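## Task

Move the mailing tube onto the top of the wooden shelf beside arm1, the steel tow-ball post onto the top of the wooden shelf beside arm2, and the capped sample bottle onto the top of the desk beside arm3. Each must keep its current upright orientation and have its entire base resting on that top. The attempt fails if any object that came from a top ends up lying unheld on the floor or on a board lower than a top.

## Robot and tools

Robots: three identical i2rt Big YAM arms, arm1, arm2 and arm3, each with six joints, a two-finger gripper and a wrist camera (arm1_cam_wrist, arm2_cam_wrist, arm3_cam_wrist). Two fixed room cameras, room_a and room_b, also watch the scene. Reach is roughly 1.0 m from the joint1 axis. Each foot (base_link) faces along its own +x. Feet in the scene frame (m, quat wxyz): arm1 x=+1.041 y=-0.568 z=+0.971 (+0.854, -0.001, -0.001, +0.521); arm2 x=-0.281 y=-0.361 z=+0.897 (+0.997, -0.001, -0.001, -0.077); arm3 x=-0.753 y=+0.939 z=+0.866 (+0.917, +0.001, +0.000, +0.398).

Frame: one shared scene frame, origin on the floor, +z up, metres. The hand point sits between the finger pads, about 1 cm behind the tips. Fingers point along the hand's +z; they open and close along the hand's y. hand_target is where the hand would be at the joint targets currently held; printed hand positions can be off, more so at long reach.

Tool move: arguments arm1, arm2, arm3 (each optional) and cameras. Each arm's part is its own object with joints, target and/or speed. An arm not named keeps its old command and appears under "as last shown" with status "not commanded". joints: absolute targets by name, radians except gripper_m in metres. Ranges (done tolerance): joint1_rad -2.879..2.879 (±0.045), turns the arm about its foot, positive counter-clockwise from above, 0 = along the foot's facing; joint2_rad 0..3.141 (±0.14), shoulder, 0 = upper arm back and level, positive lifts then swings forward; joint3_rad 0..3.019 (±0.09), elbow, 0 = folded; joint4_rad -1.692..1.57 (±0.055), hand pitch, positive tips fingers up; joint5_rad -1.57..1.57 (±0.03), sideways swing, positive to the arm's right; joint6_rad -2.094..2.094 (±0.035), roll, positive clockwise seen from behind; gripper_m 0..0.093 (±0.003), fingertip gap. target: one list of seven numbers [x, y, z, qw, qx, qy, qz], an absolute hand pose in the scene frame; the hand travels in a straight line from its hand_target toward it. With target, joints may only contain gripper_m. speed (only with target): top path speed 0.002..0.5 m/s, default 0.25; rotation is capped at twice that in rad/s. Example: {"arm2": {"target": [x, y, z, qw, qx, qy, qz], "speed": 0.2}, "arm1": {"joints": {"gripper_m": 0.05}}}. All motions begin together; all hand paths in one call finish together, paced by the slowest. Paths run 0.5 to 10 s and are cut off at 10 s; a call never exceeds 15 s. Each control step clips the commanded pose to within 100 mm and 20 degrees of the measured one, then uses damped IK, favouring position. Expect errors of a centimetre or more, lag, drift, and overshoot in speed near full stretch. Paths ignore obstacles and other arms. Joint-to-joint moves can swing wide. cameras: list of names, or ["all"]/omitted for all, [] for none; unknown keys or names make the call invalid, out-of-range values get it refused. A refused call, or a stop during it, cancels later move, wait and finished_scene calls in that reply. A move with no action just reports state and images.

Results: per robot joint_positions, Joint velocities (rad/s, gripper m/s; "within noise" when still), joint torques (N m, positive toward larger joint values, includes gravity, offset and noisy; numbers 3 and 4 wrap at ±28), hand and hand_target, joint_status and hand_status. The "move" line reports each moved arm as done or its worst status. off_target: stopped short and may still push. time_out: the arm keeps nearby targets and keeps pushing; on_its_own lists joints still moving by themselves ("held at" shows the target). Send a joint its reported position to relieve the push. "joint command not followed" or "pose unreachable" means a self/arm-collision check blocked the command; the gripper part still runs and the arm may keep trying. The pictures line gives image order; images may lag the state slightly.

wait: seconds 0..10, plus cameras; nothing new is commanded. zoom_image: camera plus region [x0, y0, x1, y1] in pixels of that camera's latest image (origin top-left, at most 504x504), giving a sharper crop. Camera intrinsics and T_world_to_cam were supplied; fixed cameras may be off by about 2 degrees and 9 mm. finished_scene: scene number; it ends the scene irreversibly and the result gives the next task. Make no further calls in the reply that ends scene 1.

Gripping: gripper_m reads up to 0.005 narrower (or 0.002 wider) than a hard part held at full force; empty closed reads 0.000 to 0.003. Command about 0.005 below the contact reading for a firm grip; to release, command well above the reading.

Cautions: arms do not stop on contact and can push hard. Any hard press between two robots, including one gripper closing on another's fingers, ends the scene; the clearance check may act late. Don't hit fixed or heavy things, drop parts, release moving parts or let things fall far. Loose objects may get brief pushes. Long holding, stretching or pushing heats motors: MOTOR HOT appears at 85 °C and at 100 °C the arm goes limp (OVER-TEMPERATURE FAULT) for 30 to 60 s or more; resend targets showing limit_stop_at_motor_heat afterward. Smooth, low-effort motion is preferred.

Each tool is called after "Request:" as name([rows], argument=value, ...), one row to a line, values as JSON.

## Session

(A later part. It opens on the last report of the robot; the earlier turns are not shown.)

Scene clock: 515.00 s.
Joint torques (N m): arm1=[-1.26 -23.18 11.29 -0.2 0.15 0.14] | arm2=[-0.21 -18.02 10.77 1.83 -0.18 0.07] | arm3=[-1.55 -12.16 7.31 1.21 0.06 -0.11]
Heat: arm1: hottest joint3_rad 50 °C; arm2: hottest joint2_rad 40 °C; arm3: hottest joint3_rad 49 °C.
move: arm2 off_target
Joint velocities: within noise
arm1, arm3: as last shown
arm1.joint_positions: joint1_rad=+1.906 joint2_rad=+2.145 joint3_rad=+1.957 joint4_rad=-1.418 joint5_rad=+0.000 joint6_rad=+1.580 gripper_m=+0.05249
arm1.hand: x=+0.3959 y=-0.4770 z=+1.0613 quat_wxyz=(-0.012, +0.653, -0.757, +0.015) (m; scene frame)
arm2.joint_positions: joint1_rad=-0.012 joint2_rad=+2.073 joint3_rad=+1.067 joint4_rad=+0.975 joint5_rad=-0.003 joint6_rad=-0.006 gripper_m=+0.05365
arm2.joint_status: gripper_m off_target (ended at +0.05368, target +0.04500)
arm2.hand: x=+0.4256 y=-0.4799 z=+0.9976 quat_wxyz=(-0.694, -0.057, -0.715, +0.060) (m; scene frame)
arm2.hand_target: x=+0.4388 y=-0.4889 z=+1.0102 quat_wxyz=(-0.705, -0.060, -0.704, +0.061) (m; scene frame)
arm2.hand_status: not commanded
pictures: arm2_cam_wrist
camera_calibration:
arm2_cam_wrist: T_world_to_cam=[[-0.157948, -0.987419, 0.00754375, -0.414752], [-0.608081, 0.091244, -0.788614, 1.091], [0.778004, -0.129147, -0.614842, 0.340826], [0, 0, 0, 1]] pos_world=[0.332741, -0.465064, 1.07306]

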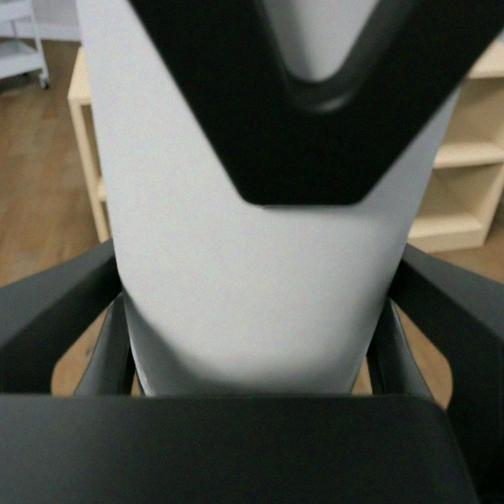

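Request:
move(arm2={"joints":{"gripper_m":0.043}}, arm1={"joints":{"gripper_m":0.068}}, cameras=["arm1_cam_wrist"])

Request:
move(arm1={"target":[0.395,-0.477,1.27,0,0.649,-0.76,0],"speed":0.2}, arm3={"target":[-0.516,0.283,1.27,0,0.9848,0.1736,0],"joints":{"gripper_m":0.078}}, cameras=["arm1_cam_wrist","arm2_cam_wrist"])

Scene clock: 527.07 s.
Joint torques (N m): arm1=[-1.14 -23.12 11.29 -0.2 0.15 0.14] | arm2=[-0.21 -17.55 10.66 1.78 -0.18 0.11] | arm3=[-1.49 -11.99 7.28 1.21 0.05 -0.1]
Heat: arm1: hottest joint3_rad 51 °C; arm2: hottest joint2_rad 39 °C; arm3: hottest joint3_rad 49 °C.
move: arm1 done; arm2 off_target
Joint velocities: within noise
arm1.joint_positions: joint1_rad=+1.906 joint2_rad=+2.145 joint3_rad=+1.957 joint4_rad=-1.418 joint5_rad=+0.000 joint6_rad=+1.580 gripper_m=+0.06782
arm1.joint_status: all done
arm1.hand: x=+0.3959 y=-0.4770 z=+1.0613 quat_wxyz=(-0.012, +0.653, -0.757, +0.015) (m; scene frame)
arm1.hand_target: x=+0.3800 y=-0.4758 z=+1.0752 quat_wxyz=(+0.000, +0.649, -0.760, +0.000) (m; scene frame)
arm1.hand_status: not commanded
arm2.joint_positions: joint1_rad=-0.012 joint2_rad=+2.075 joint3_rad=+1.067 joint4_rad=+0.974 joint5_rad=-0.003 joint6_rad=-0.006 gripper_m=+0.05365
arm2.joint_status: gripper_m off_target (ended at +0.05365, target +0.04300)
arm2.hand: x=+0.4255 y=-0.4799 z=+0.9958 quat_wxyz=(-0.693, -0.057, -0.716, +0.059) (m; scene frame)
arm2.hand_target: x=+0.4388 y=-0.4889 z=+1.0106 quat_wxyz=(-0.705, -0.060, -0.704, +0.061) (m; scene frame)
arm2.hand_status: not commanded
arm3: as last shown
pictures: arm1_cam_wrist
camera_calibration:
arm1_cam_wrist: T_world_to_cam=[[0.988742, -0.141561, 0.0484688, -0.511382], [-0.143, -0.798645, 0.584565, -0.942657], [-0.0440423, -0.584915, -0.809898, 0.721061], [0, 0, 0, 1]] pos_world=[0.402582, -0.403481, 1.15982]

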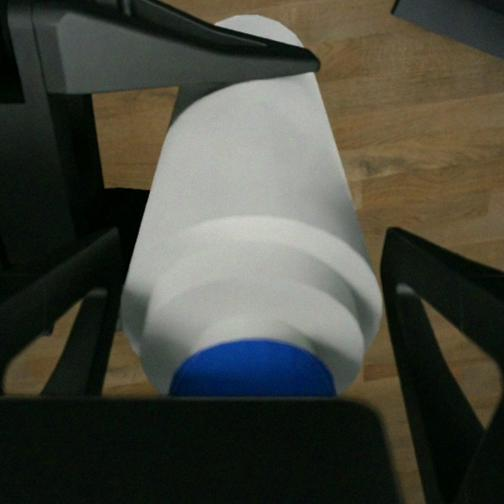

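Scene clock: 529.50 s.
Joint torques (N m): arm1=[-1.2 -23.41 11.29 -0.05 0.17 0.11] | arm2=[-0.56 -17.96 10.84 1.78 -0.18 0.08] | arm3=[-1.08 -17.9 12.94 0.62 0.01 0.07]
Heat: arm1: hottest joint3_rad 51 °C; arm2: hottest joint2_rad 40 °C; arm3: hottest joint3_rad 50 °C.
move: arm1 off_target; arm3 off_target
Joint velocities: within noise
arm1.joint_positions: joint1_rad=+1.906 joint2_rad=+2.009 joint3_rad=+2.213 joint4_rad=-1.668 joint5_rad=+0.000 joint6_rad=+1.580 gripper_m=+0.06792
arm1.joint_status: not commanded
arm1.hand: x=+0.4018 y=-0.4776 z=+1.2445 quat_wxyz=(+0.035, +0.652, -0.756, -0.039) (m; scene frame)
arm1.hand_target: x=+0.3965 y=-0.4773 z=+1.2694 quat_wxyz=(+0.051, +0.648, -0.758, -0.058) (m; scene frame)
arm1.hand_status: off_target (0.026 m and 6.0 deg from the pose sent, 0.209 m and 2.2 deg at the start; a joint's target at an end of its range on 46 of 73 steps)
arm2.joint_positions: joint1_rad=-0.012 joint2_rad=+2.075 joint3_rad=+1.067 joint4_rad=+0.973 joint5_rad=-0.003 joint6_rad=-0.006 gripper_m=+0.05365
arm2.joint_status: not commanded
arm2.hand: x=+0.4255 y=-0.4799 z=+0.9957 quat_wxyz=(-0.693, -0.057, -0.717, +0.059) (m; scene frame)
arm2.hand_target: x=+0.4388 y=-0.4889 z=+1.0105 quat_wxyz=(-0.705, -0.060, -0.704, +0.061) (m; scene frame)
arm2.hand_status: not commanded
arm3.joint_positions: joint1_rad=-2.047 joint2_rad=+2.087 joint3_rad=+2.570 joint4_rad=-1.689 joint5_rad=+0.001 joint6_rad=+1.559 gripper_m=+0.07793
arm3.joint_status: all done
arm3.hand: x=-0.5194 y=+0.2842 z=+1.2364 quat_wxyz=(-0.178, -0.968, -0.174, -0.029) (m; scene frame)
arm3.hand_target: x=-0.5168 y=+0.2853 z=+1.2686 quat_wxyz=(-0.210, -0.962, -0.171, -0.035) (m; scene frame)
arm3.hand_status: off_target (0.034 m and 20.8 deg from the pose sent, 0.240 m and 40.4 deg at the start; pose on its path clipped on 33 of 73 steps; a joint's target at an end of its range on 73 of 73 steps)
pictures: arm1_cam_wrist, arm2_cam_wrist
camera_calibration:
arm1_cam_wrist: T_world_to_cam=[[0.985547, -0.141189, -0.0936108, -0.347868], [-0.0606846, -0.810168, 0.583049, -1.08603], [-0.158161, -0.568941, -0.807026, 0.91929], [0, 0, 0, 1]] pos_world=[0.42233, -0.40596, 1.34254]
arm2_cam_wrist: T_world_to_cam=[[-0.157983, -0.987413, 0.00756846, -0.414721], [-0.611087, 0.0917459, -0.786228, 1.08852], [0.775637, -0.128836, -0.61789, 0.343888], [0, 0, 0, 1]] pos_world=[0.332928, -0.465062, 1.07145]

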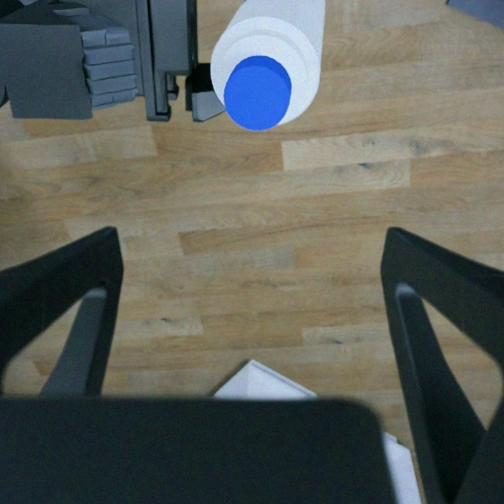

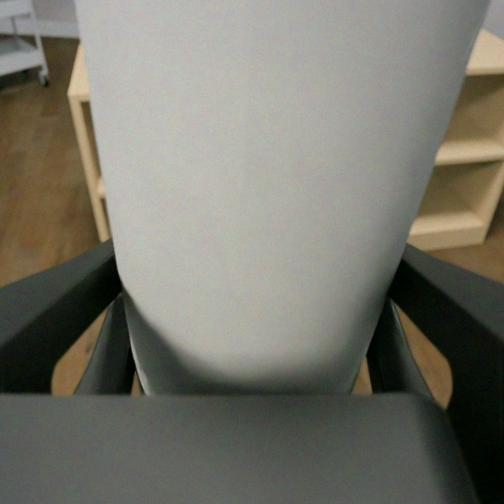

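Request:
move(arm2={"joints":{"joint1_rad":2.06,"joint2_rad":2.08,"joint3_rad":0.64,"joint4_rad":1.54,"joint5_rad":0,"joint6_rad":0}}, cameras=["arm3_cam_wrist","arm2_cam_wrist"])

Scene clock: 542.53 s.
Joint torques (N m): arm1=[-1.26 -23.3 11.29 -0.02 0.17 0.11] | arm2=[-0.03 -15.21 2.89 2.84 -0.09 0.07] | arm3=[-1.03 -17.9 12.94 0.57 0.03 0.06]
Heat: arm1: hottest joint3_rad 50 °C; arm2: hottest joint2_rad 41 °C; arm3: hottest joint3_rad 50 °C.
move: arm2 done
Joint velocities: within noise
arm1, arm3: as last shown
arm2.joint_positions: joint1_rad=+2.057 joint2_rad=+2.081 joint3_rad=+0.643 joint4_rad=+1.519 joint5_rad=+0.000 joint6_rad=-0.006 gripper_m=+0.05364
arm2.joint_status: all done
arm2.hand: x=-0.4637 y=+0.1725 z=+0.9655 quat_wxyz=(-0.428, +0.554, -0.392, -0.597) (m; scene frame)
arm2.hand_target: x=-0.4646 y=+0.1706 z=+0.9704 quat_wxyz=(-0.430, +0.547, -0.389, -0.604) (m; scene frame)
arm2.hand_status: not commanded
pictures: arm2_cam_wrist, arm3_cam_wrist
camera_calibration:
arm2_cam_wrist: T_world_to_cam=[[0.943962, 0.329965, 0.00768253, 0.372804], [0.1797, -0.494283, -0.850525, 0.991393], [-0.276846, 0.804244, -0.525879, 0.361063], [0, 0, 0, 1]] pos_world=[-0.430107, 0.0766333, 1.03022]
arm3_cam_wrist: T_world_to_cam=[[-0.325306, 0.873924, -0.361155, 0.0293856], [0.68927, 0.480615, 0.542141, -0.445329], [0.647367, -0.0725719, -0.758716, 1.41958], [0, 0, 0, 1]] pos_world=[-0.602474, 0.291372, 1.3291]

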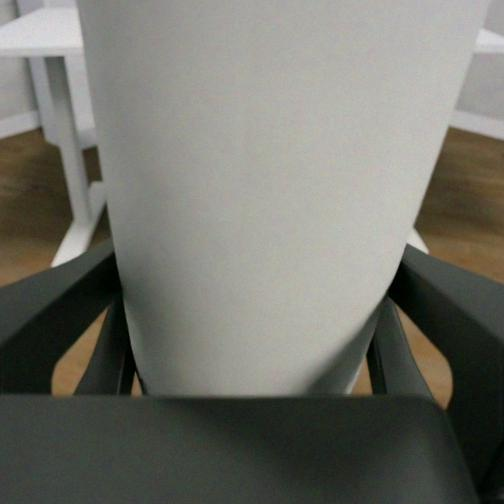

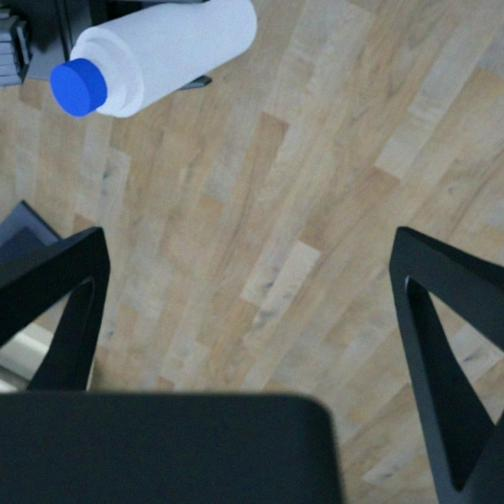

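Move arm2 outward; arm1 park back.

Request:
move(arm2={"target":[-0.538,0.319,0.985,0.4056,-0.5792,0.4056,0.5792],"speed":0.17}, cameras=["arm3_cam_wrist"])

Scene clock: 548.10 s.
Joint torques (N m): arm1=[-1.26 -23.36 11.3 -0.02 0.17 0.11] | arm2=[1.38 -18.84 10.29 1.88 0.07 0.11] | arm3=[-1.08 -18.02 12.96 0.65 0.01 0.07]
Heat: arm1: hottest joint3_rad 50 °C; arm2: hottest joint2_rad 41 °C; arm3: hottest joint3_rad 51 °C.
move: arm2 off_target
Joint velocities: within noise
arm1, arm3: as last shown
arm2.joint_positions: joint1_rad=+2.081 joint2_rad=+2.123 joint3_rad=+1.056 joint4_rad=+1.031 joint5_rad=+0.014 joint6_rad=-0.006 gripper_m=+0.05364
arm2.joint_status: not commanded
arm2.hand: x=-0.5251 y=+0.3063 z=+0.9699 quat_wxyz=(-0.402, +0.590, -0.413, -0.565) (m; scene frame)
arm2.hand_target: x=-0.5376 y=+0.3177 z=+0.9854 quat_wxyz=(-0.405, +0.579, -0.406, -0.579) (m; scene frame)
arm2.hand_status: off_target (0.024 m and 2.2 deg from the pose sent, 0.165 m and 4.6 deg at the start)
pictures: arm3_cam_wrist
camera_calibration:
arm3_cam_wrist: T_world_to_cam=[[-0.325306, 0.873924, -0.361155, 0.0293856], [0.68927, 0.480615, 0.542141, -0.445329], [0.647367, -0.0725719, -0.758716, 1.41958], [0, 0, 0, 1]] pos_world=[-0.602474, 0.291372, 1.3291]

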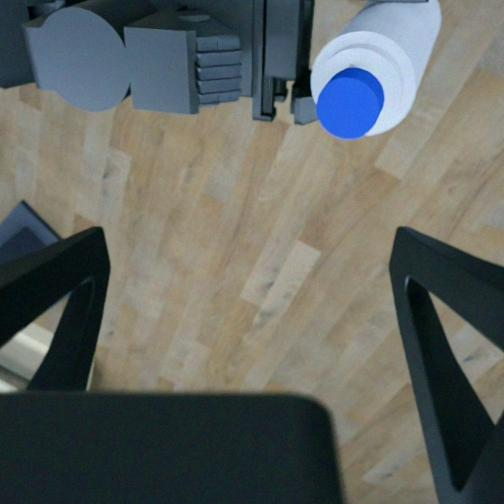

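Request:
move(arm3={"target":[-0.517,0.287,1.135,0,0.9848,0.1736,0],"joints":{"gripper_m":0.08}}, cameras=["arm3_cam_wrist"])

Scene clock: 565.00 s.
Joint torques (N m): arm1=[-1.26 -23.3 11.32 -0.06 0.17 0.11] | arm2=[1.2 -18.49 10.15 2 0.02 0.1] | arm3=[-1.14 -18.78 8.29 0.24 -0.03 0.08]
Heat: arm1: hottest joint3_rad 50 °C; arm2: hottest joint2_rad 41 °C; arm3: hottest joint3_rad 52 °C.
move: arm3 off_target
Joint velocities: within noise
arm1, arm2: as last shown
arm3.joint_positions: joint1_rad=-2.047 joint2_rad=+2.158 joint3_rad=+2.435 joint4_rad=-1.689 joint5_rad=+0.001 joint6_rad=+1.561 gripper_m=+0.07993
arm3.joint_status: all done
arm3.hand: x=-0.5195 y=+0.2843 z=+1.1320 quat_wxyz=(-0.077, -0.981, -0.175, -0.012) (m; scene frame)
arm3.hand_target: x=-0.5171 y=+0.2875 z=+1.1343 quat_wxyz=(-0.075, -0.982, -0.173, -0.013) (m; scene frame)
arm3.hand_status: off_target (0.005 m and 8.9 deg from the pose sent, 0.102 m and 20.8 deg at the start; a joint's target at an end of its range on 44 of 46 steps)
pictures: arm3_cam_wrist
camera_calibration:
arm3_cam_wrist: T_world_to_cam=[[-0.341916, 0.925585, -0.162437, -0.256713], [0.728722, 0.37029, 0.576064, -0.375186], [0.593345, 0.0785939, -0.801102, 1.31736], [0, 0, 0, 1]] pos_world=[-0.596019, 0.273001, 1.22977]

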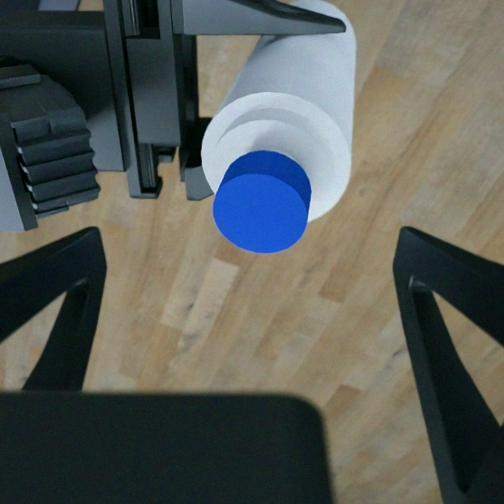

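Request:
move(arm3={"target":[-0.507,0.287,1.03,0,0.9848,0.1736,0],"speed":0.15}, cameras=["arm3_cam_wrist","arm2_cam_wrist"])

Scene clock: 575.53 s.
Joint torques (N m): arm1=[-1.26 -23.3 11.32 -0.02 0.17 0.11] | arm2=[1.38 -19.31 9.99 2.28 0.05 0.13] | arm3=[-0.73 -19.14 8.53 0.57 -0.05 0.11]
Heat: arm1: hottest joint3_rad 50 °C; arm2: hottest joint2_rad 41 °C; arm3: hottest joint3_rad 52 °C.
move: arm3 done
Joint velocities: within noise
arm1: as last shown
arm2.joint_positions: joint1_rad=+2.081 joint2_rad=+2.130 joint3_rad=+1.057 joint4_rad=+1.025 joint5_rad=+0.015 joint6_rad=-0.006 gripper_m=+0.05364
arm2.joint_status: not commanded
arm2.hand: x=-0.5249 y=+0.3064 z=+0.9643 quat_wxyz=(-0.400, +0.593, -0.416, -0.562) (m; scene frame)
arm2.hand_target: x=-0.5375 y=+0.3178 z=+0.9854 quat_wxyz=(-0.405, +0.579, -0.406, -0.579) (m; scene frame)
arm2.hand_status: not commanded
arm3.joint_positions: joint1_rad=-2.037 joint2_rad=+2.259 joint3_rad=+2.348 joint4_rad=-1.668 joint5_rad=+0.000 joint6_rad=+1.574 gripper_m=+0.07993
arm3.joint_status: not commanded
arm3.hand: x=-0.5138 y=+0.2880 z=+1.0304 quat_wxyz=(+0.005, -0.985, -0.174, +0.001) (m; scene frame)
arm3.hand_target: x=-0.5071 y=+0.2871 z=+1.0301 quat_wxyz=(+0.000, -0.985, -0.174, +0.000) (m; scene frame)
arm3.hand_status: done (0.007 m and 0.6 deg from the pose sent, 0.103 m and 9.0 deg at the start)
pictures: arm2_cam_wrist, arm3_cam_wrist
camera_calibration:
arm2_cam_wrist: T_world_to_cam=[[0.940584, 0.339473, 0.00774446, 0.381711], [0.219528, -0.590534, -0.77658, 1.04674], [-0.259055, 0.732139, -0.62997, 0.3676], [0, 0, 0, 1]] pos_world=[-0.493592, 0.219421, 1.0415]
arm3_cam_wrist: T_world_to_cam=[[-0.342679, 0.939448, 0.00274246, -0.449298], [0.761965, 0.27623, 0.585752, -0.288013], [0.549527, 0.202815, -0.810485, 1.18364], [0, 0, 0, 1]] pos_world=[-0.584949, 0.261591, 1.12926]

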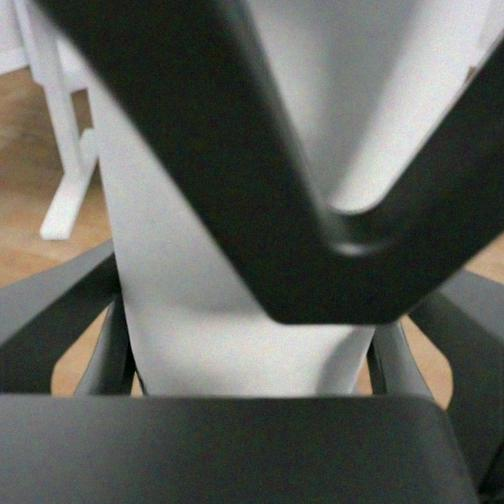

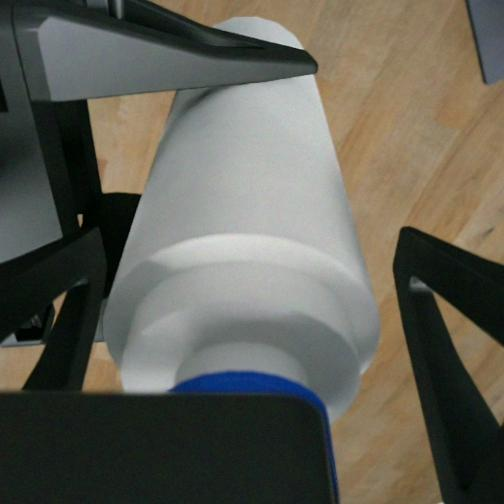

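Request:
move(arm3={"joints":{"gripper_m":0.055}}, cameras=[])

Request:
move(arm3={"joints":{"gripper_m":0.044}}, cameras=["arm3_cam_wrist"])

Scene clock: 591.97 s.
Joint torques (N m): arm1=[-1.2 -23.36 11.29 -0.03 0.18 0.11] | arm2=[1.08 -19.08 10.06 2.25 0.03 0.1] | arm3=[-0.79 -19.25 8.58 0.47 -0.04 0.1]
Heat: arm1: hottest joint3_rad 51 °C; arm2: hottest joint2_rad 41 °C; arm3: hottest joint3_rad 53 °C.
move: arm3 done
Joint velocities: within noise
arm1, arm2: as last shown
arm3.joint_positions: joint1_rad=-2.037 joint2_rad=+2.259 joint3_rad=+2.348 joint4_rad=-1.665 joint5_rad=+0.000 joint6_rad=+1.575 gripper_m=+0.05534
arm3.joint_status: all done
arm3.hand: x=-0.5136 y=+0.2875 z=+1.0304 quat_wxyz=(+0.004, -0.985, -0.174, +0.001) (m; scene frame)
arm3.hand_target: x=-0.5071 y=+0.2870 z=+1.0301 quat_wxyz=(+0.000, -0.985, -0.174, +0.000) (m; scene frame)
arm3.hand_status: not commanded
pictures: none
No camera images: "cameras" was empty.

Scene clock: 592.40 s.
Joint torques (N m): arm1=[-1.26 -23.3 11.3 -0.02 0.17 0.11] | arm2=[1.55 -19.08 10.07 2.17 0.04 0.13] | arm3=[-0.85 -19.25 8.53 0.47 -0.03 0.1]
Heat: arm1: hottest joint3_rad 51 °C; arm2: hottest joint2_rad 41 °C; arm3: hottest joint3_rad 53 °C.
move: arm3 off_target
Joint velocities: within noise
arm1, arm2: as last shown
arm3.joint_positions: joint1_rad=-2.037 joint2_rad=+2.259 joint3_rad=+2.348 joint4_rad=-1.665 joint5_rad=+0.000 joint6_rad=+1.575 gripper_m=+0.05310
arm3.joint_status: gripper_m off_target (ended at +0.05312, target +0.04400)
arm3.hand: x=-0.5136 y=+0.2875 z=+1.0304 quat_wxyz=(+0.004, -0.985, -0.173, +0.001) (m; scene frame)
arm3.hand_target: x=-0.5071 y=+0.2871 z=+1.0301 quat_wxyz=(+0.000, -0.985, -0.174, +0.000) (m; scene frame)
arm3.hand_status: not commanded
pictures: arm3_cam_wrist
camera_calibration:
arm3_cam_wrist: T_world_to_cam=[[-0.341968, 0.939712, 0.000401015, -0.446083], [0.761702, 0.276939, 0.585761, -0.288382], [0.550335, 0.200617, -0.810484, 1.18467], [0, 0, 0, 1]] pos_world=[-0.584848, 0.26139, 1.12925]

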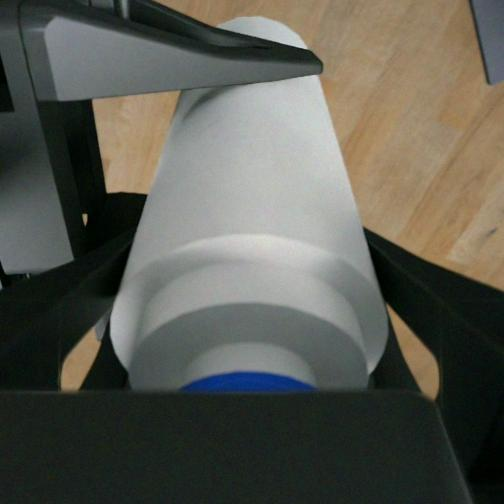

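Request:
move(arm2={"joints":{"gripper_m":0.07}}, cameras=[])

Request:
move(arm2={"target":[-0.47,0.165,0.98,0.4056,-0.5792,0.4056,0.5792],"speed":0.2}, cameras=["arm3_cam_wrist"])

Request:
move(arm3={"target":[-0.535,0.335,1.12,0,0.9848,0.1736,0]}, cameras=["arm3_cam_wrist"])

Request:
move(arm3={"joints":{"joint1_rad":0.84,"joint2_rad":1.75,"joint3_rad":1.69,"joint4_rad":-1.52,"joint5_rad":0,"joint6_rad":0}}, cameras=["arm3_cam_wrist"])

Scene clock: 604.77 s.
Joint torques (N m): arm1=[-1.2 -23.3 11.3 -0.03 0.17 0.11] | arm2=[0.97 -18.84 10.04 2.15 0.03 0.17] | arm3=[-0.67 -19.31 8.5 0.44 -0.03 0.1]
Heat: arm1: hottest joint3_rad 51 °C; arm2: hottest joint2_rad 41 °C; arm3: hottest joint3_rad 54 °C.
move: arm2 done
Joint velocities: within noise
arm1, arm3: as last shown
arm2.joint_positions: joint1_rad=+2.082 joint2_rad=+2.130 joint3_rad=+1.057 joint4_rad=+1.025 joint5_rad=+0.015 joint6_rad=-0.006 gripper_m=+0.06987
arm2.joint_status: all done
arm2.hand: x=-0.5254 y=+0.3063 z=+0.9643 quat_wxyz=(-0.400, +0.593, -0.416, -0.562) (m; scene frame)
arm2.hand_target: x=-0.5375 y=+0.3178 z=+0.9854 quat_wxyz=(-0.406, +0.579, -0.406, -0.579) (m; scene frame)
arm2.hand_status: not commanded
arm3.hand: x=-0.5133 y=+0.2876 z=+1.0304 quat_wxyz=(+0.004, -0.985, -0.174, +0.001) (m; scene frame)
pictures: none
No camera images: "cameras" was empty.

Scene clock: 606.37 s.
Joint torques (N m): arm1=[-1.26 -23.3 11.3 -0.03 0.18 0.11] | arm2=[-0.26 -16.5 3.52 2.89 -0.21 0.16] | arm3=[-0.79 -19.19 8.59 0.46 -0.03 0.09]
Heat: arm1: hottest joint3_rad 51 °C; arm2: hottest joint2_rad 41 °C; arm3: hottest joint3_rad 54 °C.
move: arm2 off_target
Joint velocities: within noise
arm1.joint_positions: joint1_rad=+1.906 joint2_rad=+2.009 joint3_rad=+2.213 joint4_rad=-1.668 joint5_rad=+0.000 joint6_rad=+1.580 gripper_m=+0.06792
arm1.joint_status: not commanded
arm1.hand: x=+0.4018 y=-0.4776 z=+1.2445 quat_wxyz=(+0.035, +0.652, -0.756, -0.039) (m; scene frame)
arm1.hand_target: x=+0.3965 y=-0.4773 z=+1.2694 quat_wxyz=(+0.051, +0.648, -0.758, -0.058) (m; scene frame)
arm1.hand_status: not commanded
arm2.joint_positions: joint1_rad=+2.082 joint2_rad=+1.985 joint3_rad=+0.610 joint4_rad=+1.332 joint5_rad=+0.000 joint6_rad=-0.006 gripper_m=+0.06995
arm2.joint_status: not commanded
arm2.hand: x=-0.4749 y=+0.1628 z=+0.9611 quat_wxyz=(-0.397, +0.595, -0.410, -0.566) (m; scene frame)
arm2.hand_target: x=-0.4702 y=+0.1649 z=+0.9796 quat_wxyz=(-0.406, +0.579, -0.405, -0.579) (m; scene frame)
arm2.hand_status: off_target (0.020 m and 2.6 deg from the pose sent, 0.152 m and 2.9 deg at the start)
arm3: as last shown
pictures: arm3_cam_wrist
camera_calibration:
arm3_cam_wrist: T_world_to_cam=[[-0.342307, 0.939588, 0.000403034, -0.446149], [0.761406, 0.277141, 0.586049, -0.289162], [0.550533, 0.200915, -0.810276, 1.1843], [0, 0, 0, 1]] pos_world=[-0.584548, 0.26139, 1.12925]

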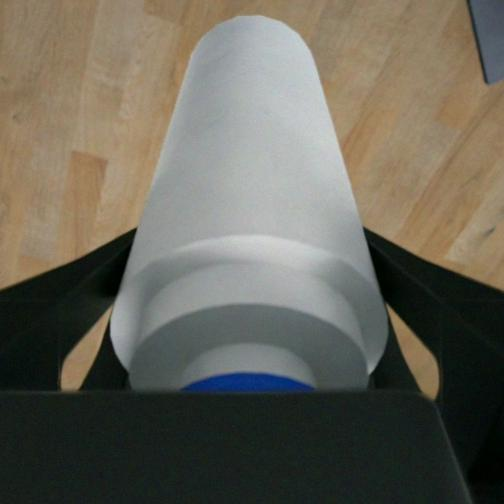

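Scene clock: 607.83 s.
Joint torques (N m): arm1=[-1.26 -23.24 11.29 -0.03 0.18 0.11] | arm2=[-0.21 -16.56 3.41 2.85 -0.22 0.13] | arm3=[-1.85 -17.49 8.16 -0.05 -0.04 -0.07]
Heat: arm1: hottest joint3_rad 51 °C; arm2: hottest joint2_rad 41 °C; arm3: hottest joint3_rad 54 °C.
move: arm3 off_target
Joint velocities: within noise
arm1: as last shown
arm2.joint_positions: joint1_rad=+2.082 joint2_rad=+1.985 joint3_rad=+0.609 joint4_rad=+1.333 joint5_rad=+0.000 joint6_rad=-0.006 gripper_m=+0.06995
arm2.joint_status: not commanded
arm2.hand: x=-0.4748 y=+0.1627 z=+0.9611 quat_wxyz=(-0.397, +0.595, -0.410, -0.566) (m; scene frame)
arm2.hand_target: x=-0.4701 y=+0.1648 z=+0.9796 quat_wxyz=(-0.406, +0.579, -0.405, -0.579) (m; scene frame)
arm2.hand_status: not commanded
arm3.joint_positions: joint1_rad=-2.037 joint2_rad=+2.046 joint3_rad=+2.213 joint4_rad=-1.688 joint5_rad=+0.000 joint6_rad=+1.575 gripper_m=+0.05310
arm3.joint_status: not commanded
arm3.hand: x=-0.5303 y=+0.3339 z=+1.1162 quat_wxyz=(-0.023, -0.985, -0.174, -0.004) (m; scene frame)
arm3.hand_target: x=-0.5352 y=+0.3353 z=+1.1193 quat_wxyz=(-0.021, -0.985, -0.173, -0.004) (m; scene frame)
arm3.hand_status: off_target (0.006 m and 2.7 deg from the pose sent, 0.104 m and 0.5 deg at the start; a joint's target at an end of its range on 38 of 44 steps)
pictures: arm3_cam_wrist
camera_calibration:
arm3_cam_wrist: T_world_to_cam=[[-0.341889, 0.938183, -0.0540738, -0.434041], [0.750292, 0.30716, 0.585419, -0.354554], [0.565839, 0.159577, -0.808926, 1.27433], [0, 0, 0, 1]] pos_world=[-0.603438, 0.312761, 1.21493]

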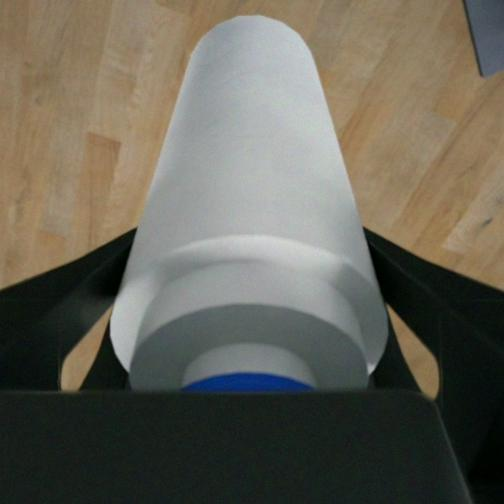

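Scene clock: 610.47 s.
Joint torques (N m): arm1=[-1.26 -23.24 11.32 -0.02 0.18 0.11] | arm2=[-0.5 -16.09 3.44 2.82 -0.22 0.11] | arm3=[-1.85 -16.09 7.58 -0.18 -0.06 -0.08]
Heat: arm1: hottest joint3_rad 51 °C; arm2: hottest joint2_rad 41 °C; arm3: hottest joint3_rad 53 °C.
move: arm3 done
Joint velocities: within noise
arm1, arm2: as last shown
arm3.joint_positions: joint1_rad=+0.846 joint2_rad=+1.782 joint3_rad=+1.698 joint4_rad=-1.510 joint5_rad=-0.001 joint6_rad=+0.007 gripper_m=+0.05315
arm3.joint_status: all done
arm3.hand: x=-0.8038 y=+1.4790 z=+1.0744 quat_wxyz=(+0.008, +0.737, -0.675, +0.007) (m; scene frame)
arm3.hand_target: x=-0.7996 y=+1.4719 z=+1.0878 quat_wxyz=(+0.003, +0.738, -0.675, +0.002) (m; scene frame)
arm3.hand_status: not commanded
pictures: arm3_cam_wrist
camera_calibration:
arm3_cam_wrist: T_world_to_cam=[[0.996095, 0.0877544, -0.00972988, 0.681453], [0.0758686, -0.794355, 0.602697, 0.591912], [0.0451603, -0.601082, -0.797911, 1.9072], [0, 0, 0, 1]] pos_world=[-0.809829, 1.55677, 1.17166]

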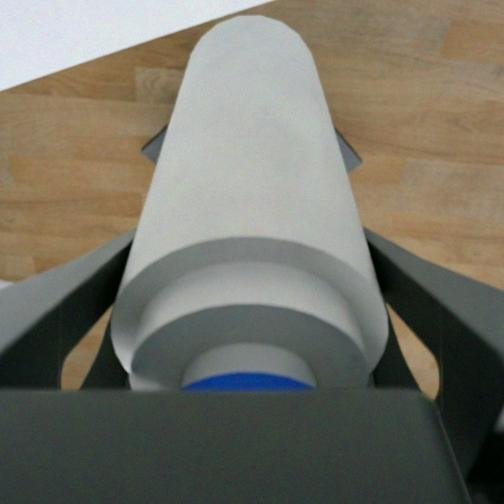

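Request:
move(arm3={"target":[-0.83,1.63,0.95,0,0.737,-0.676,0]}, cameras=["arm3_cam_wrist"])

Scene clock: 618.23 s.
Joint torques (N m): arm1=[-1.2 -23.36 11.3 -0.03 0.18 0.11] | arm2=[-0.91 -16.21 3.64 2.92 -0.18 0.15] | arm3=[-0.44 -18.37 13.05 -0.21 -0.01 0.1]
Heat: arm1: hottest joint3_rad 51 °C; arm2: hottest joint2_rad 41 °C; arm3: hottest joint3_rad 53 °C.
move: arm3 off_target
Joint velocities: within noise
arm1, arm2: as last shown
arm3.joint_positions: joint1_rad=+0.856 joint2_rad=+2.250 joint3_rad=+2.059 joint4_rad=-1.433 joint5_rad=-0.001 joint6_rad=+0.017 gripper_m=+0.05315
arm3.joint_status: not commanded
arm3.hand: x=-0.8232 y=+1.6099 z=+0.9301 quat_wxyz=(+0.018, +0.737, -0.675, +0.018) (m; scene frame)
arm3.hand_target: x=-0.8300 y=+1.6283 z=+0.9504 quat_wxyz=(+0.000, +0.737, -0.676, -0.001) (m; scene frame)
arm3.hand_status: off_target (0.029 m and 2.9 deg from the pose sent, 0.197 m and 1.2 deg at the start)
pictures: arm3_cam_wrist
camera_calibration:
arm3_cam_wrist: T_world_to_cam=[[0.996121, 0.0875363, -0.00893539, 0.687483], [0.0737711, -0.775472, 0.627058, 0.729451], [0.0479611, -0.625284, -0.778922, 1.89524], [0, 0, 0, 1]] pos_world=[-0.829527, 1.69055, 1.02498]

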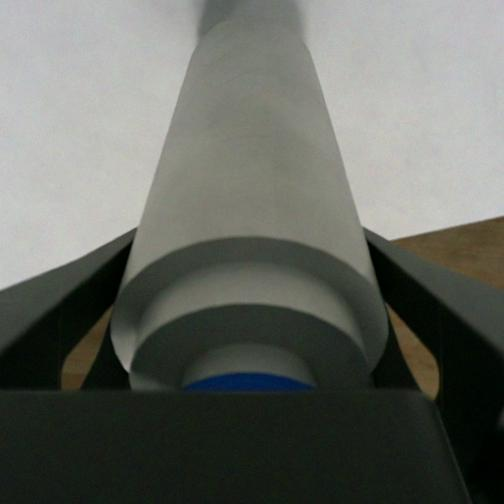

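Request:
move(arm3={"target":[-0.83,1.635,0.925,0,0.737,-0.676,0],"speed":0.1}, cameras=["arm3_cam_wrist"])

Scene clock: 624.53 s.
Joint torques (N m): arm1=[-1.2 -23.36 11.3 -0.03 0.18 0.11] | arm2=[-0.67 -16.09 3.51 2.97 -0.16 0.17] | arm3=[-0.67 -19.19 12.12 0.64 -0.02 0.1]
Heat: arm1: hottest joint3_rad 51 °C; arm2: hottest joint2_rad 41 °C; arm3: hottest joint3_rad 53 °C.
move: arm3 off_target
Joint velocities: within noise
arm1, arm2: as last shown
arm3.joint_positions: joint1_rad=+0.856 joint2_rad=+2.288 joint3_rad=+2.059 joint4_rad=-1.413 joint5_rad=-0.001 joint6_rad=+0.017 gripper_m=+0.05315
arm3.joint_status: not commanded
arm3.hand: x=-0.8234 y=+1.6119 z=+0.9049 quat_wxyz=(+0.024, +0.737, -0.675, +0.025) (m; scene frame)
arm3.hand_target: x=-0.8300 y=+1.6332 z=+0.9258 quat_wxyz=(+0.000, +0.737, -0.676, +0.000) (m; scene frame)
arm3.hand_status: off_target (0.031 m and 3.9 deg from the pose sent, 0.027 m and 2.9 deg at the start)
pictures: arm3_cam_wrist
camera_calibration:
arm3_cam_wrist: T_world_to_cam=[[0.996173, 0.086983, -0.00861932, 0.687984], [0.0722724, -0.764189, 0.640931, 0.714868], [0.0491633, -0.639101, -0.76755, 1.88983], [0, 0, 0, 1]] pos_world=[-0.829926, 1.69424, 0.998291]

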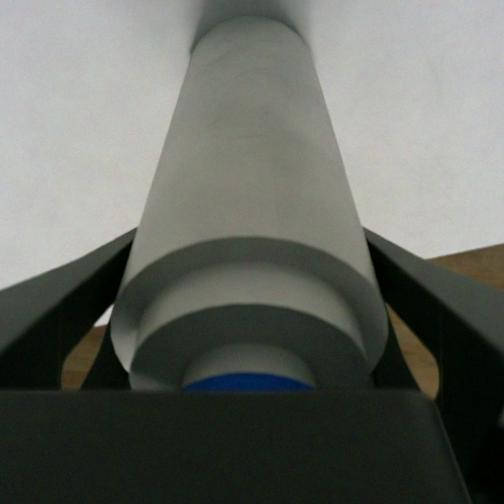

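Request:
move(arm3={"joints":{"joint4_rad":-1.345}}, cameras=["arm3_cam_wrist"])

Scene clock: 638.33 s.
Joint torques (N m): arm1=[-1.2 -23.3 11.3 -0.02 0.18 0.11] | arm2=[-0.62 -16.15 3.41 2.88 -0.17 0.13] | arm3=[-0.73 -19.43 12.23 0.79 -0.01 0.09]
Heat: arm1: hottest joint3_rad 51 °C; arm2: hottest joint2_rad 40 °C; arm3: hottest joint3_rad 53 °C.
move: arm3 done
Joint velocities: within noise
arm1, arm2: as last shown
arm3.joint_positions: joint1_rad=+0.856 joint2_rad=+2.288 joint3_rad=+2.059 joint4_rad=-1.356 joint5_rad=-0.001 joint6_rad=+0.017 gripper_m=+0.05315
arm3.joint_status: all done
arm3.hand: x=-0.8249 y=+1.6259 z=+0.9043 quat_wxyz=(+0.005, +0.737, -0.676, +0.004) (m; scene frame)
arm3.hand_target: x=-0.8316 y=+1.6473 z=+0.9262 quat_wxyz=(-0.019, +0.737, -0.676, -0.022) (m; scene frame)
arm3.hand_status: not commanded
pictures: arm3_cam_wrist
camera_calibration:
arm3_cam_wrist: T_world_to_cam=[[0.996126, 0.0874091, -0.00959369, 0.688389], [0.0758673, -0.799143, 0.596335, 0.826112], [0.0444583, -0.594753, -0.802679, 1.85416], [0, 0, 0, 1]] pos_world=[-0.83083, 1.70277, 1.00226]

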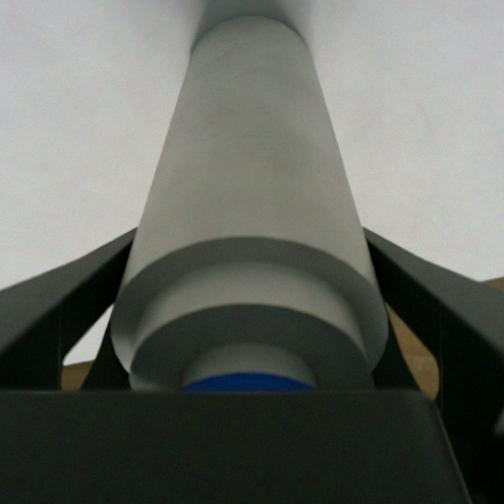

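Request:
move(arm3={"target":[-0.8316,1.6473,0.913,-0.019,0.737,-0.676,-0.022],"speed":0.05}, cameras=["arm3_cam_wrist"])

Scene clock: 643.47 s.
Joint torques (N m): arm1=[-1.2 -23.24 11.29 -0.05 0.18 0.11] | arm2=[0.09 -16.21 3.43 2.99 -0.22 0.11] | arm3=[-0.67 -18.9 10.47 0.9 -0.02 0.09]
Heat: arm1: hottest joint3_rad 51 °C; arm2: hottest joint2_rad 40 °C; arm3: hottest joint3_rad 53 °C.
move: arm3 off_target
Joint velocities: within noise
arm1, arm2: as last shown
arm3.joint_positions: joint1_rad=+0.856 joint2_rad=+2.288 joint3_rad=+2.059 joint4_rad=-1.326 joint5_rad=-0.001 joint6_rad=+0.017 gripper_m=+0.05315
arm3.joint_status: not commanded
arm3.hand: x=-0.8256 y=+1.6332 z=+0.9043 quat_wxyz=(-0.005, +0.737, -0.676, -0.008) (m; scene frame)
arm3.hand_target: x=-0.8317 y=+1.6466 z=+0.9134 quat_wxyz=(-0.019, +0.737, -0.676, -0.022) (m; scene frame)
arm3.hand_status: off_target (0.018 m and 2.3 deg from the pose sent, 0.024 m and 4.0 deg at the start)
pictures: arm3_cam_wrist
camera_calibration:
arm3_cam_wrist: T_world_to_cam=[[0.996096, 0.087698, -0.0100721, 0.688485], [0.0776659, -0.816433, 0.572193, 0.883641], [0.041957, -0.570741, -0.820057, 1.83294], [0, 0, 0, 1]] pos_world=[-0.831331, 1.70719, 1.00444]

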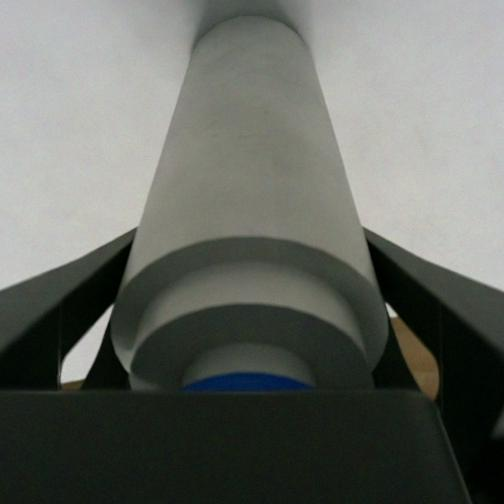

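Request:
move(arm3={"target":[-0.831,1.643,0.895,-0.014,0.737,-0.676,-0.015],"speed":0.05}, cameras=["arm3_cam_wrist"])

Scene clock: 650.53 s.
Joint torques (N m): arm1=[-1.2 -23.36 11.3 -0.02 0.17 0.11] | arm2=[-0.79 -16.67 3.51 2.88 -0.21 0.11] | arm3=[-0.56 -18.02 8.91 1.05 0.07 0.1]
Heat: arm1: hottest joint3_rad 51 °C; arm2: hottest joint2_rad 40 °C; arm3: hottest joint3_rad 53 °C.
move: arm3 off_target
Joint velocities: within noise
arm1, arm2: as last shown
arm3.joint_positions: joint1_rad=+0.856 joint2_rad=+2.289 joint3_rad=+2.059 joint4_rad=-1.310 joint5_rad=-0.001 joint6_rad=+0.017 gripper_m=+0.05315
arm3.joint_status: not commanded
arm3.hand: x=-0.8260 y=+1.6371 z=+0.9039 quat_wxyz=(-0.010, +0.737, -0.676, -0.013) (m; scene frame)
arm3.hand_target: x=-0.8311 y=+1.6427 z=+0.8950 quat_wxyz=(-0.014, +0.737, -0.676, -0.015) (m; scene frame)
arm3.hand_status: off_target (0.012 m and 0.5 deg from the pose sent, 0.015 m and 1.3 deg at the start)
pictures: arm3_cam_wrist
camera_calibration:
arm3_cam_wrist: T_world_to_cam=[[0.996084, 0.0877943, -0.0103927, 0.688629], [0.0785572, -0.825042, 0.559584, 0.913358], [0.0405539, -0.55821, -0.828708, 1.821], [0, 0, 0, 1]] pos_world=[-0.831532, 1.7096, 1.00513]

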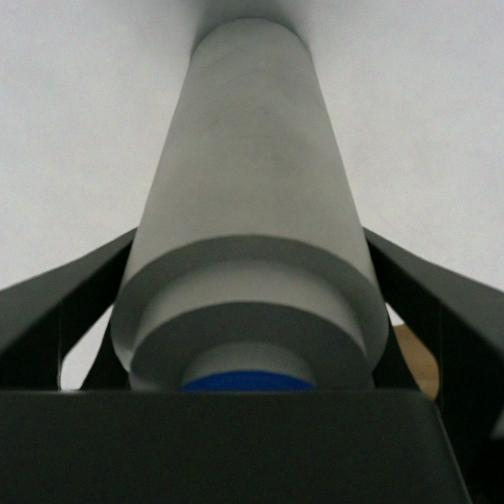

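Request:
move(arm3={"joints":{"joint4_rad":-1.36}}, cameras=["arm3_cam_wrist","room_a"])

Request:
zoom_image(camera="room_a", region=[120, 120, 320, 320])

Scene clock: 656.47 s.
Joint torques (N m): arm1=[-1.26 -23.41 11.29 -0.05 0.18 0.11] | arm2=[-0.67 -17.26 3.47 2.91 -0.21 0.13] | arm3=[-0.73 -18.26 8.84 -0.12 0.06 0.1]
Heat: arm1: hottest joint3_rad 52 °C; arm2: hottest joint2_rad 40 °C; arm3: hottest joint3_rad 53 °C.
move: arm3 done
Joint velocities: within noise
arm1.joint_positions: joint1_rad=+1.906 joint2_rad=+2.009 joint3_rad=+2.213 joint4_rad=-1.668 joint5_rad=+0.000 joint6_rad=+1.580 gripper_m=+0.06792
arm1.joint_status: not commanded
arm1.hand: x=+0.4018 y=-0.4776 z=+1.2445 quat_wxyz=(+0.035, +0.652, -0.756, -0.039) (m; scene frame)
arm1.hand_target: x=+0.3965 y=-0.4773 z=+1.2694 quat_wxyz=(+0.051, +0.648, -0.758, -0.058) (m; scene frame)
arm1.hand_status: not commanded
arm2: as last shown
arm3.joint_positions: joint1_rad=+0.856 joint2_rad=+2.291 joint3_rad=+2.059 joint4_rad=-1.350 joint5_rad=-0.001 joint6_rad=+0.017 gripper_m=+0.05315
arm3.joint_status: all done
arm3.hand: x=-0.8250 y=+1.6271 z=+0.9028 quat_wxyz=(+0.004, +0.737, -0.676, +0.002) (m; scene frame)
arm3.hand_target: x=-0.8293 y=+1.6265 z=+0.8949 quat_wxyz=(+0.008, +0.737, -0.676, +0.010) (m; scene frame)
arm3.hand_status: not commanded
pictures: arm3_cam_wrist, room_a
camera_calibration:
arm3_cam_wrist: T_world_to_cam=[[0.996117, 0.0875078, -0.00967413, 0.688293], [0.0761659, -0.801428, 0.593222, 0.834953], [0.0441585, -0.591655, -0.804981, 1.85049], [0, 0, 0, 1]] pos_world=[-0.83093, 1.70378, 1.00095]

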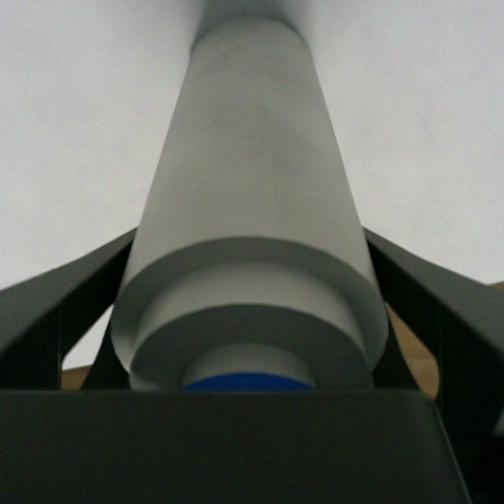

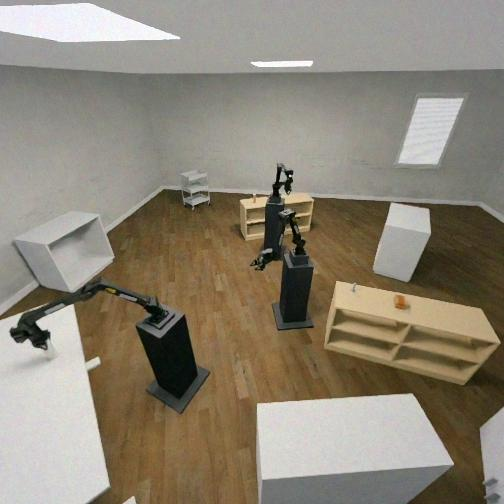

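Scaled by 2.520 from the camera's 504x504 image, which has a finer 720x720 frame.

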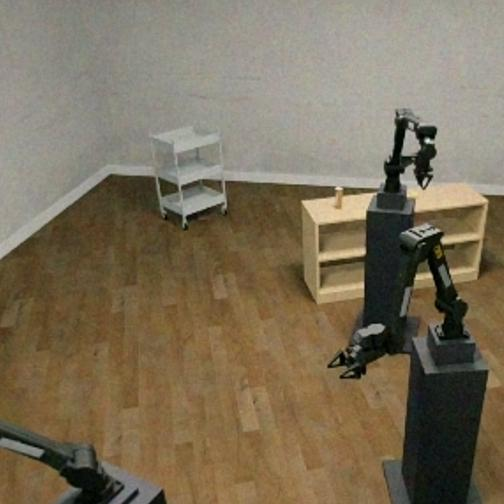

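Request:
move(arm3={"joints":{"gripper_m":0.076}}, cameras=["arm3_cam_wrist"])

Scene clock: 662.43 s.
Joint torques (N m): arm1=[-1.2 -23.3 11.3 -0.02 0.18 0.11] | arm2=[-0.67 -16.79 3.48 2.88 -0.18 0.11] | arm3=[-0.62 -18.14 8.83 -0.05 0.02 0.08]
Heat: arm1: hottest joint3_rad 52 °C; arm2: hottest joint2_rad 40 °C; arm3: hottest joint3_rad 53 °C.
move: arm3 done
Joint velocities: within noise
arm1: as last shown
arm2.joint_positions: joint1_rad=+2.082 joint2_rad=+1.985 joint3_rad=+0.609 joint4_rad=+1.333 joint5_rad=+0.000 joint6_rad=-0.006 gripper_m=+0.06995
arm2.joint_status: not commanded
arm2.hand: x=-0.4748 y=+0.1627 z=+0.9611 quat_wxyz=(-0.397, +0.595, -0.410, -0.566) (m; scene frame)
arm2.hand_target: x=-0.4701 y=+0.1648 z=+0.9796 quat_wxyz=(-0.406, +0.579, -0.405, -0.579) (m; scene frame)
arm2.hand_status: not commanded
arm3.joint_positions: joint1_rad=+0.856 joint2_rad=+2.293 joint3_rad=+2.059 joint4_rad=-1.351 joint5_rad=+0.000 joint6_rad=+0.017 gripper_m=+0.07588
arm3.joint_status: all done
arm3.hand: x=-0.8248 y=+1.6267 z=+0.9010 quat_wxyz=(+0.004, +0.737, -0.676, +0.004) (m; scene frame)
arm3.hand_target: x=-0.8293 y=+1.6265 z=+0.8948 quat_wxyz=(+0.008, +0.737, -0.676, +0.010) (m; scene frame)
arm3.hand_status: not commanded
pictures: arm3_cam_wrist
camera_calibration:
arm3_cam_wrist: T_world_to_cam=[[0.996131, 0.0874697, -0.00847409, 0.687059], [0.0752699, -0.799457, 0.59599, 0.829242], [0.0453564, -0.594322, -0.802947, 1.85224], [0, 0, 0, 1]] pos_world=[-0.830829, 1.70367, 0.998857]

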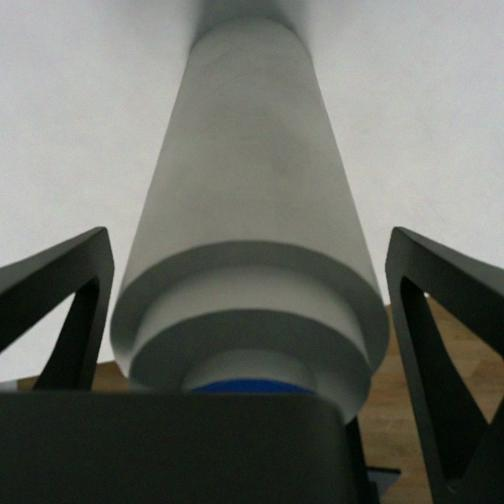

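Request:
move(arm3={"target":[-0.826,1.635,1.12,0,0.737,-0.676,0],"speed":0.15}, cameras=["arm3_cam_wrist","room_a"])

Request:
zoom_image(camera="room_a", region=[0, 280, 150, 430])

Scene clock: 673.57 s.
Joint torques (N m): arm1=[-1.26 -23.3 11.29 -0.03 0.17 0.11] | arm2=[-1.55 -16.67 3.36 2.89 -0.17 0.1] | arm3=[-1.08 -20.48 13.22 0.02 -0.04 0.03]
Heat: arm1: hottest joint3_rad 52 °C; arm2: hottest joint2_rad 40 °C; arm3: hottest joint3_rad 53 °C.
move: arm3 off_target
Joint velocities: within noise
arm1, arm2: as last shown
arm3.joint_positions: joint1_rad=+0.856 joint2_rad=+2.204 joint3_rad=+2.370 joint4_rad=-1.687 joint5_rad=+0.000 joint6_rad=+0.017 gripper_m=+0.07596
arm3.joint_status: not commanded
arm3.hand: x=-0.8243 y=+1.6249 z=+1.0788 quat_wxyz=(-0.017, +0.737, -0.675, -0.020) (m; scene frame)
arm3.hand_target: x=-0.8258 y=+1.6320 z=+1.1192 quat_wxyz=(-0.044, +0.735, -0.674, -0.049) (m; scene frame)
arm3.hand_status: off_target (0.042 m and 3.0 deg from the pose sent, 0.219 m and 0.7 deg at the start; a joint's target at an end of its range on 35 of 67 steps)
pictures: arm3_cam_wrist, room_a
camera_calibration:
arm3_cam_wrist: T_world_to_cam=[[0.996081, 0.0879352, -0.00951991, 0.688642], [0.0789627, -0.835589, 0.54365, 0.839904], [0.0398512, -0.542271, -0.839258, 1.94396], [0, 0, 0, 1]] pos_world=[-0.829733, 1.69541, 1.18142]

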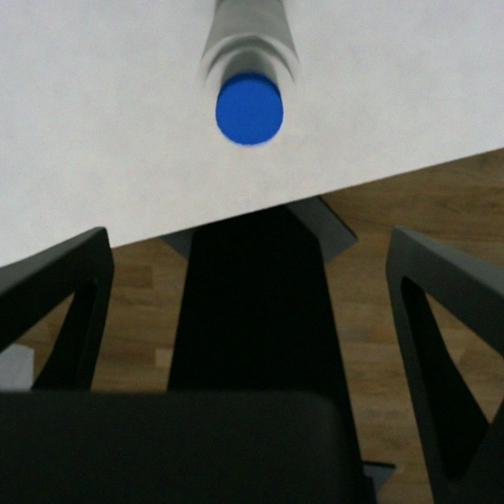

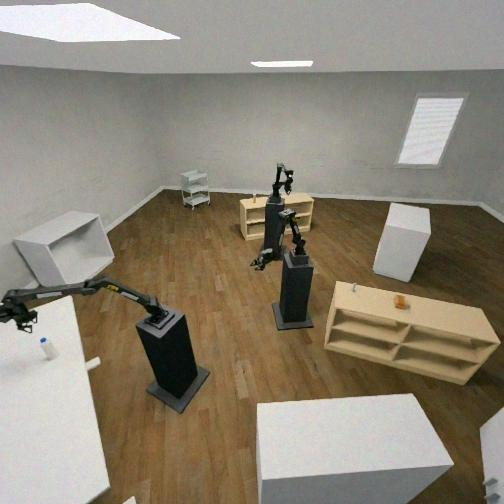

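Scaled by 3.360 from the camera's 504x504 image, which has a finer 720x720 frame.

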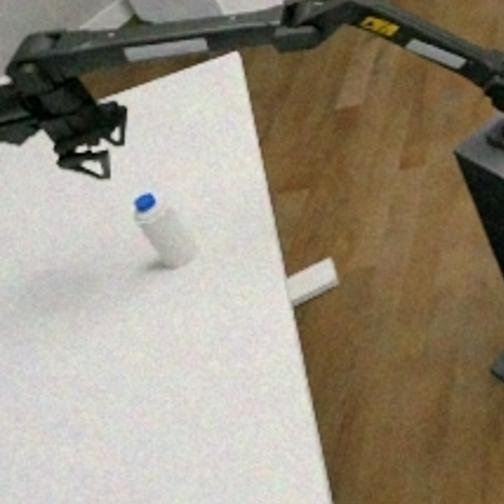

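Standing.

Request:
finished_scene(scene=3)

The scene is finished: the task was done.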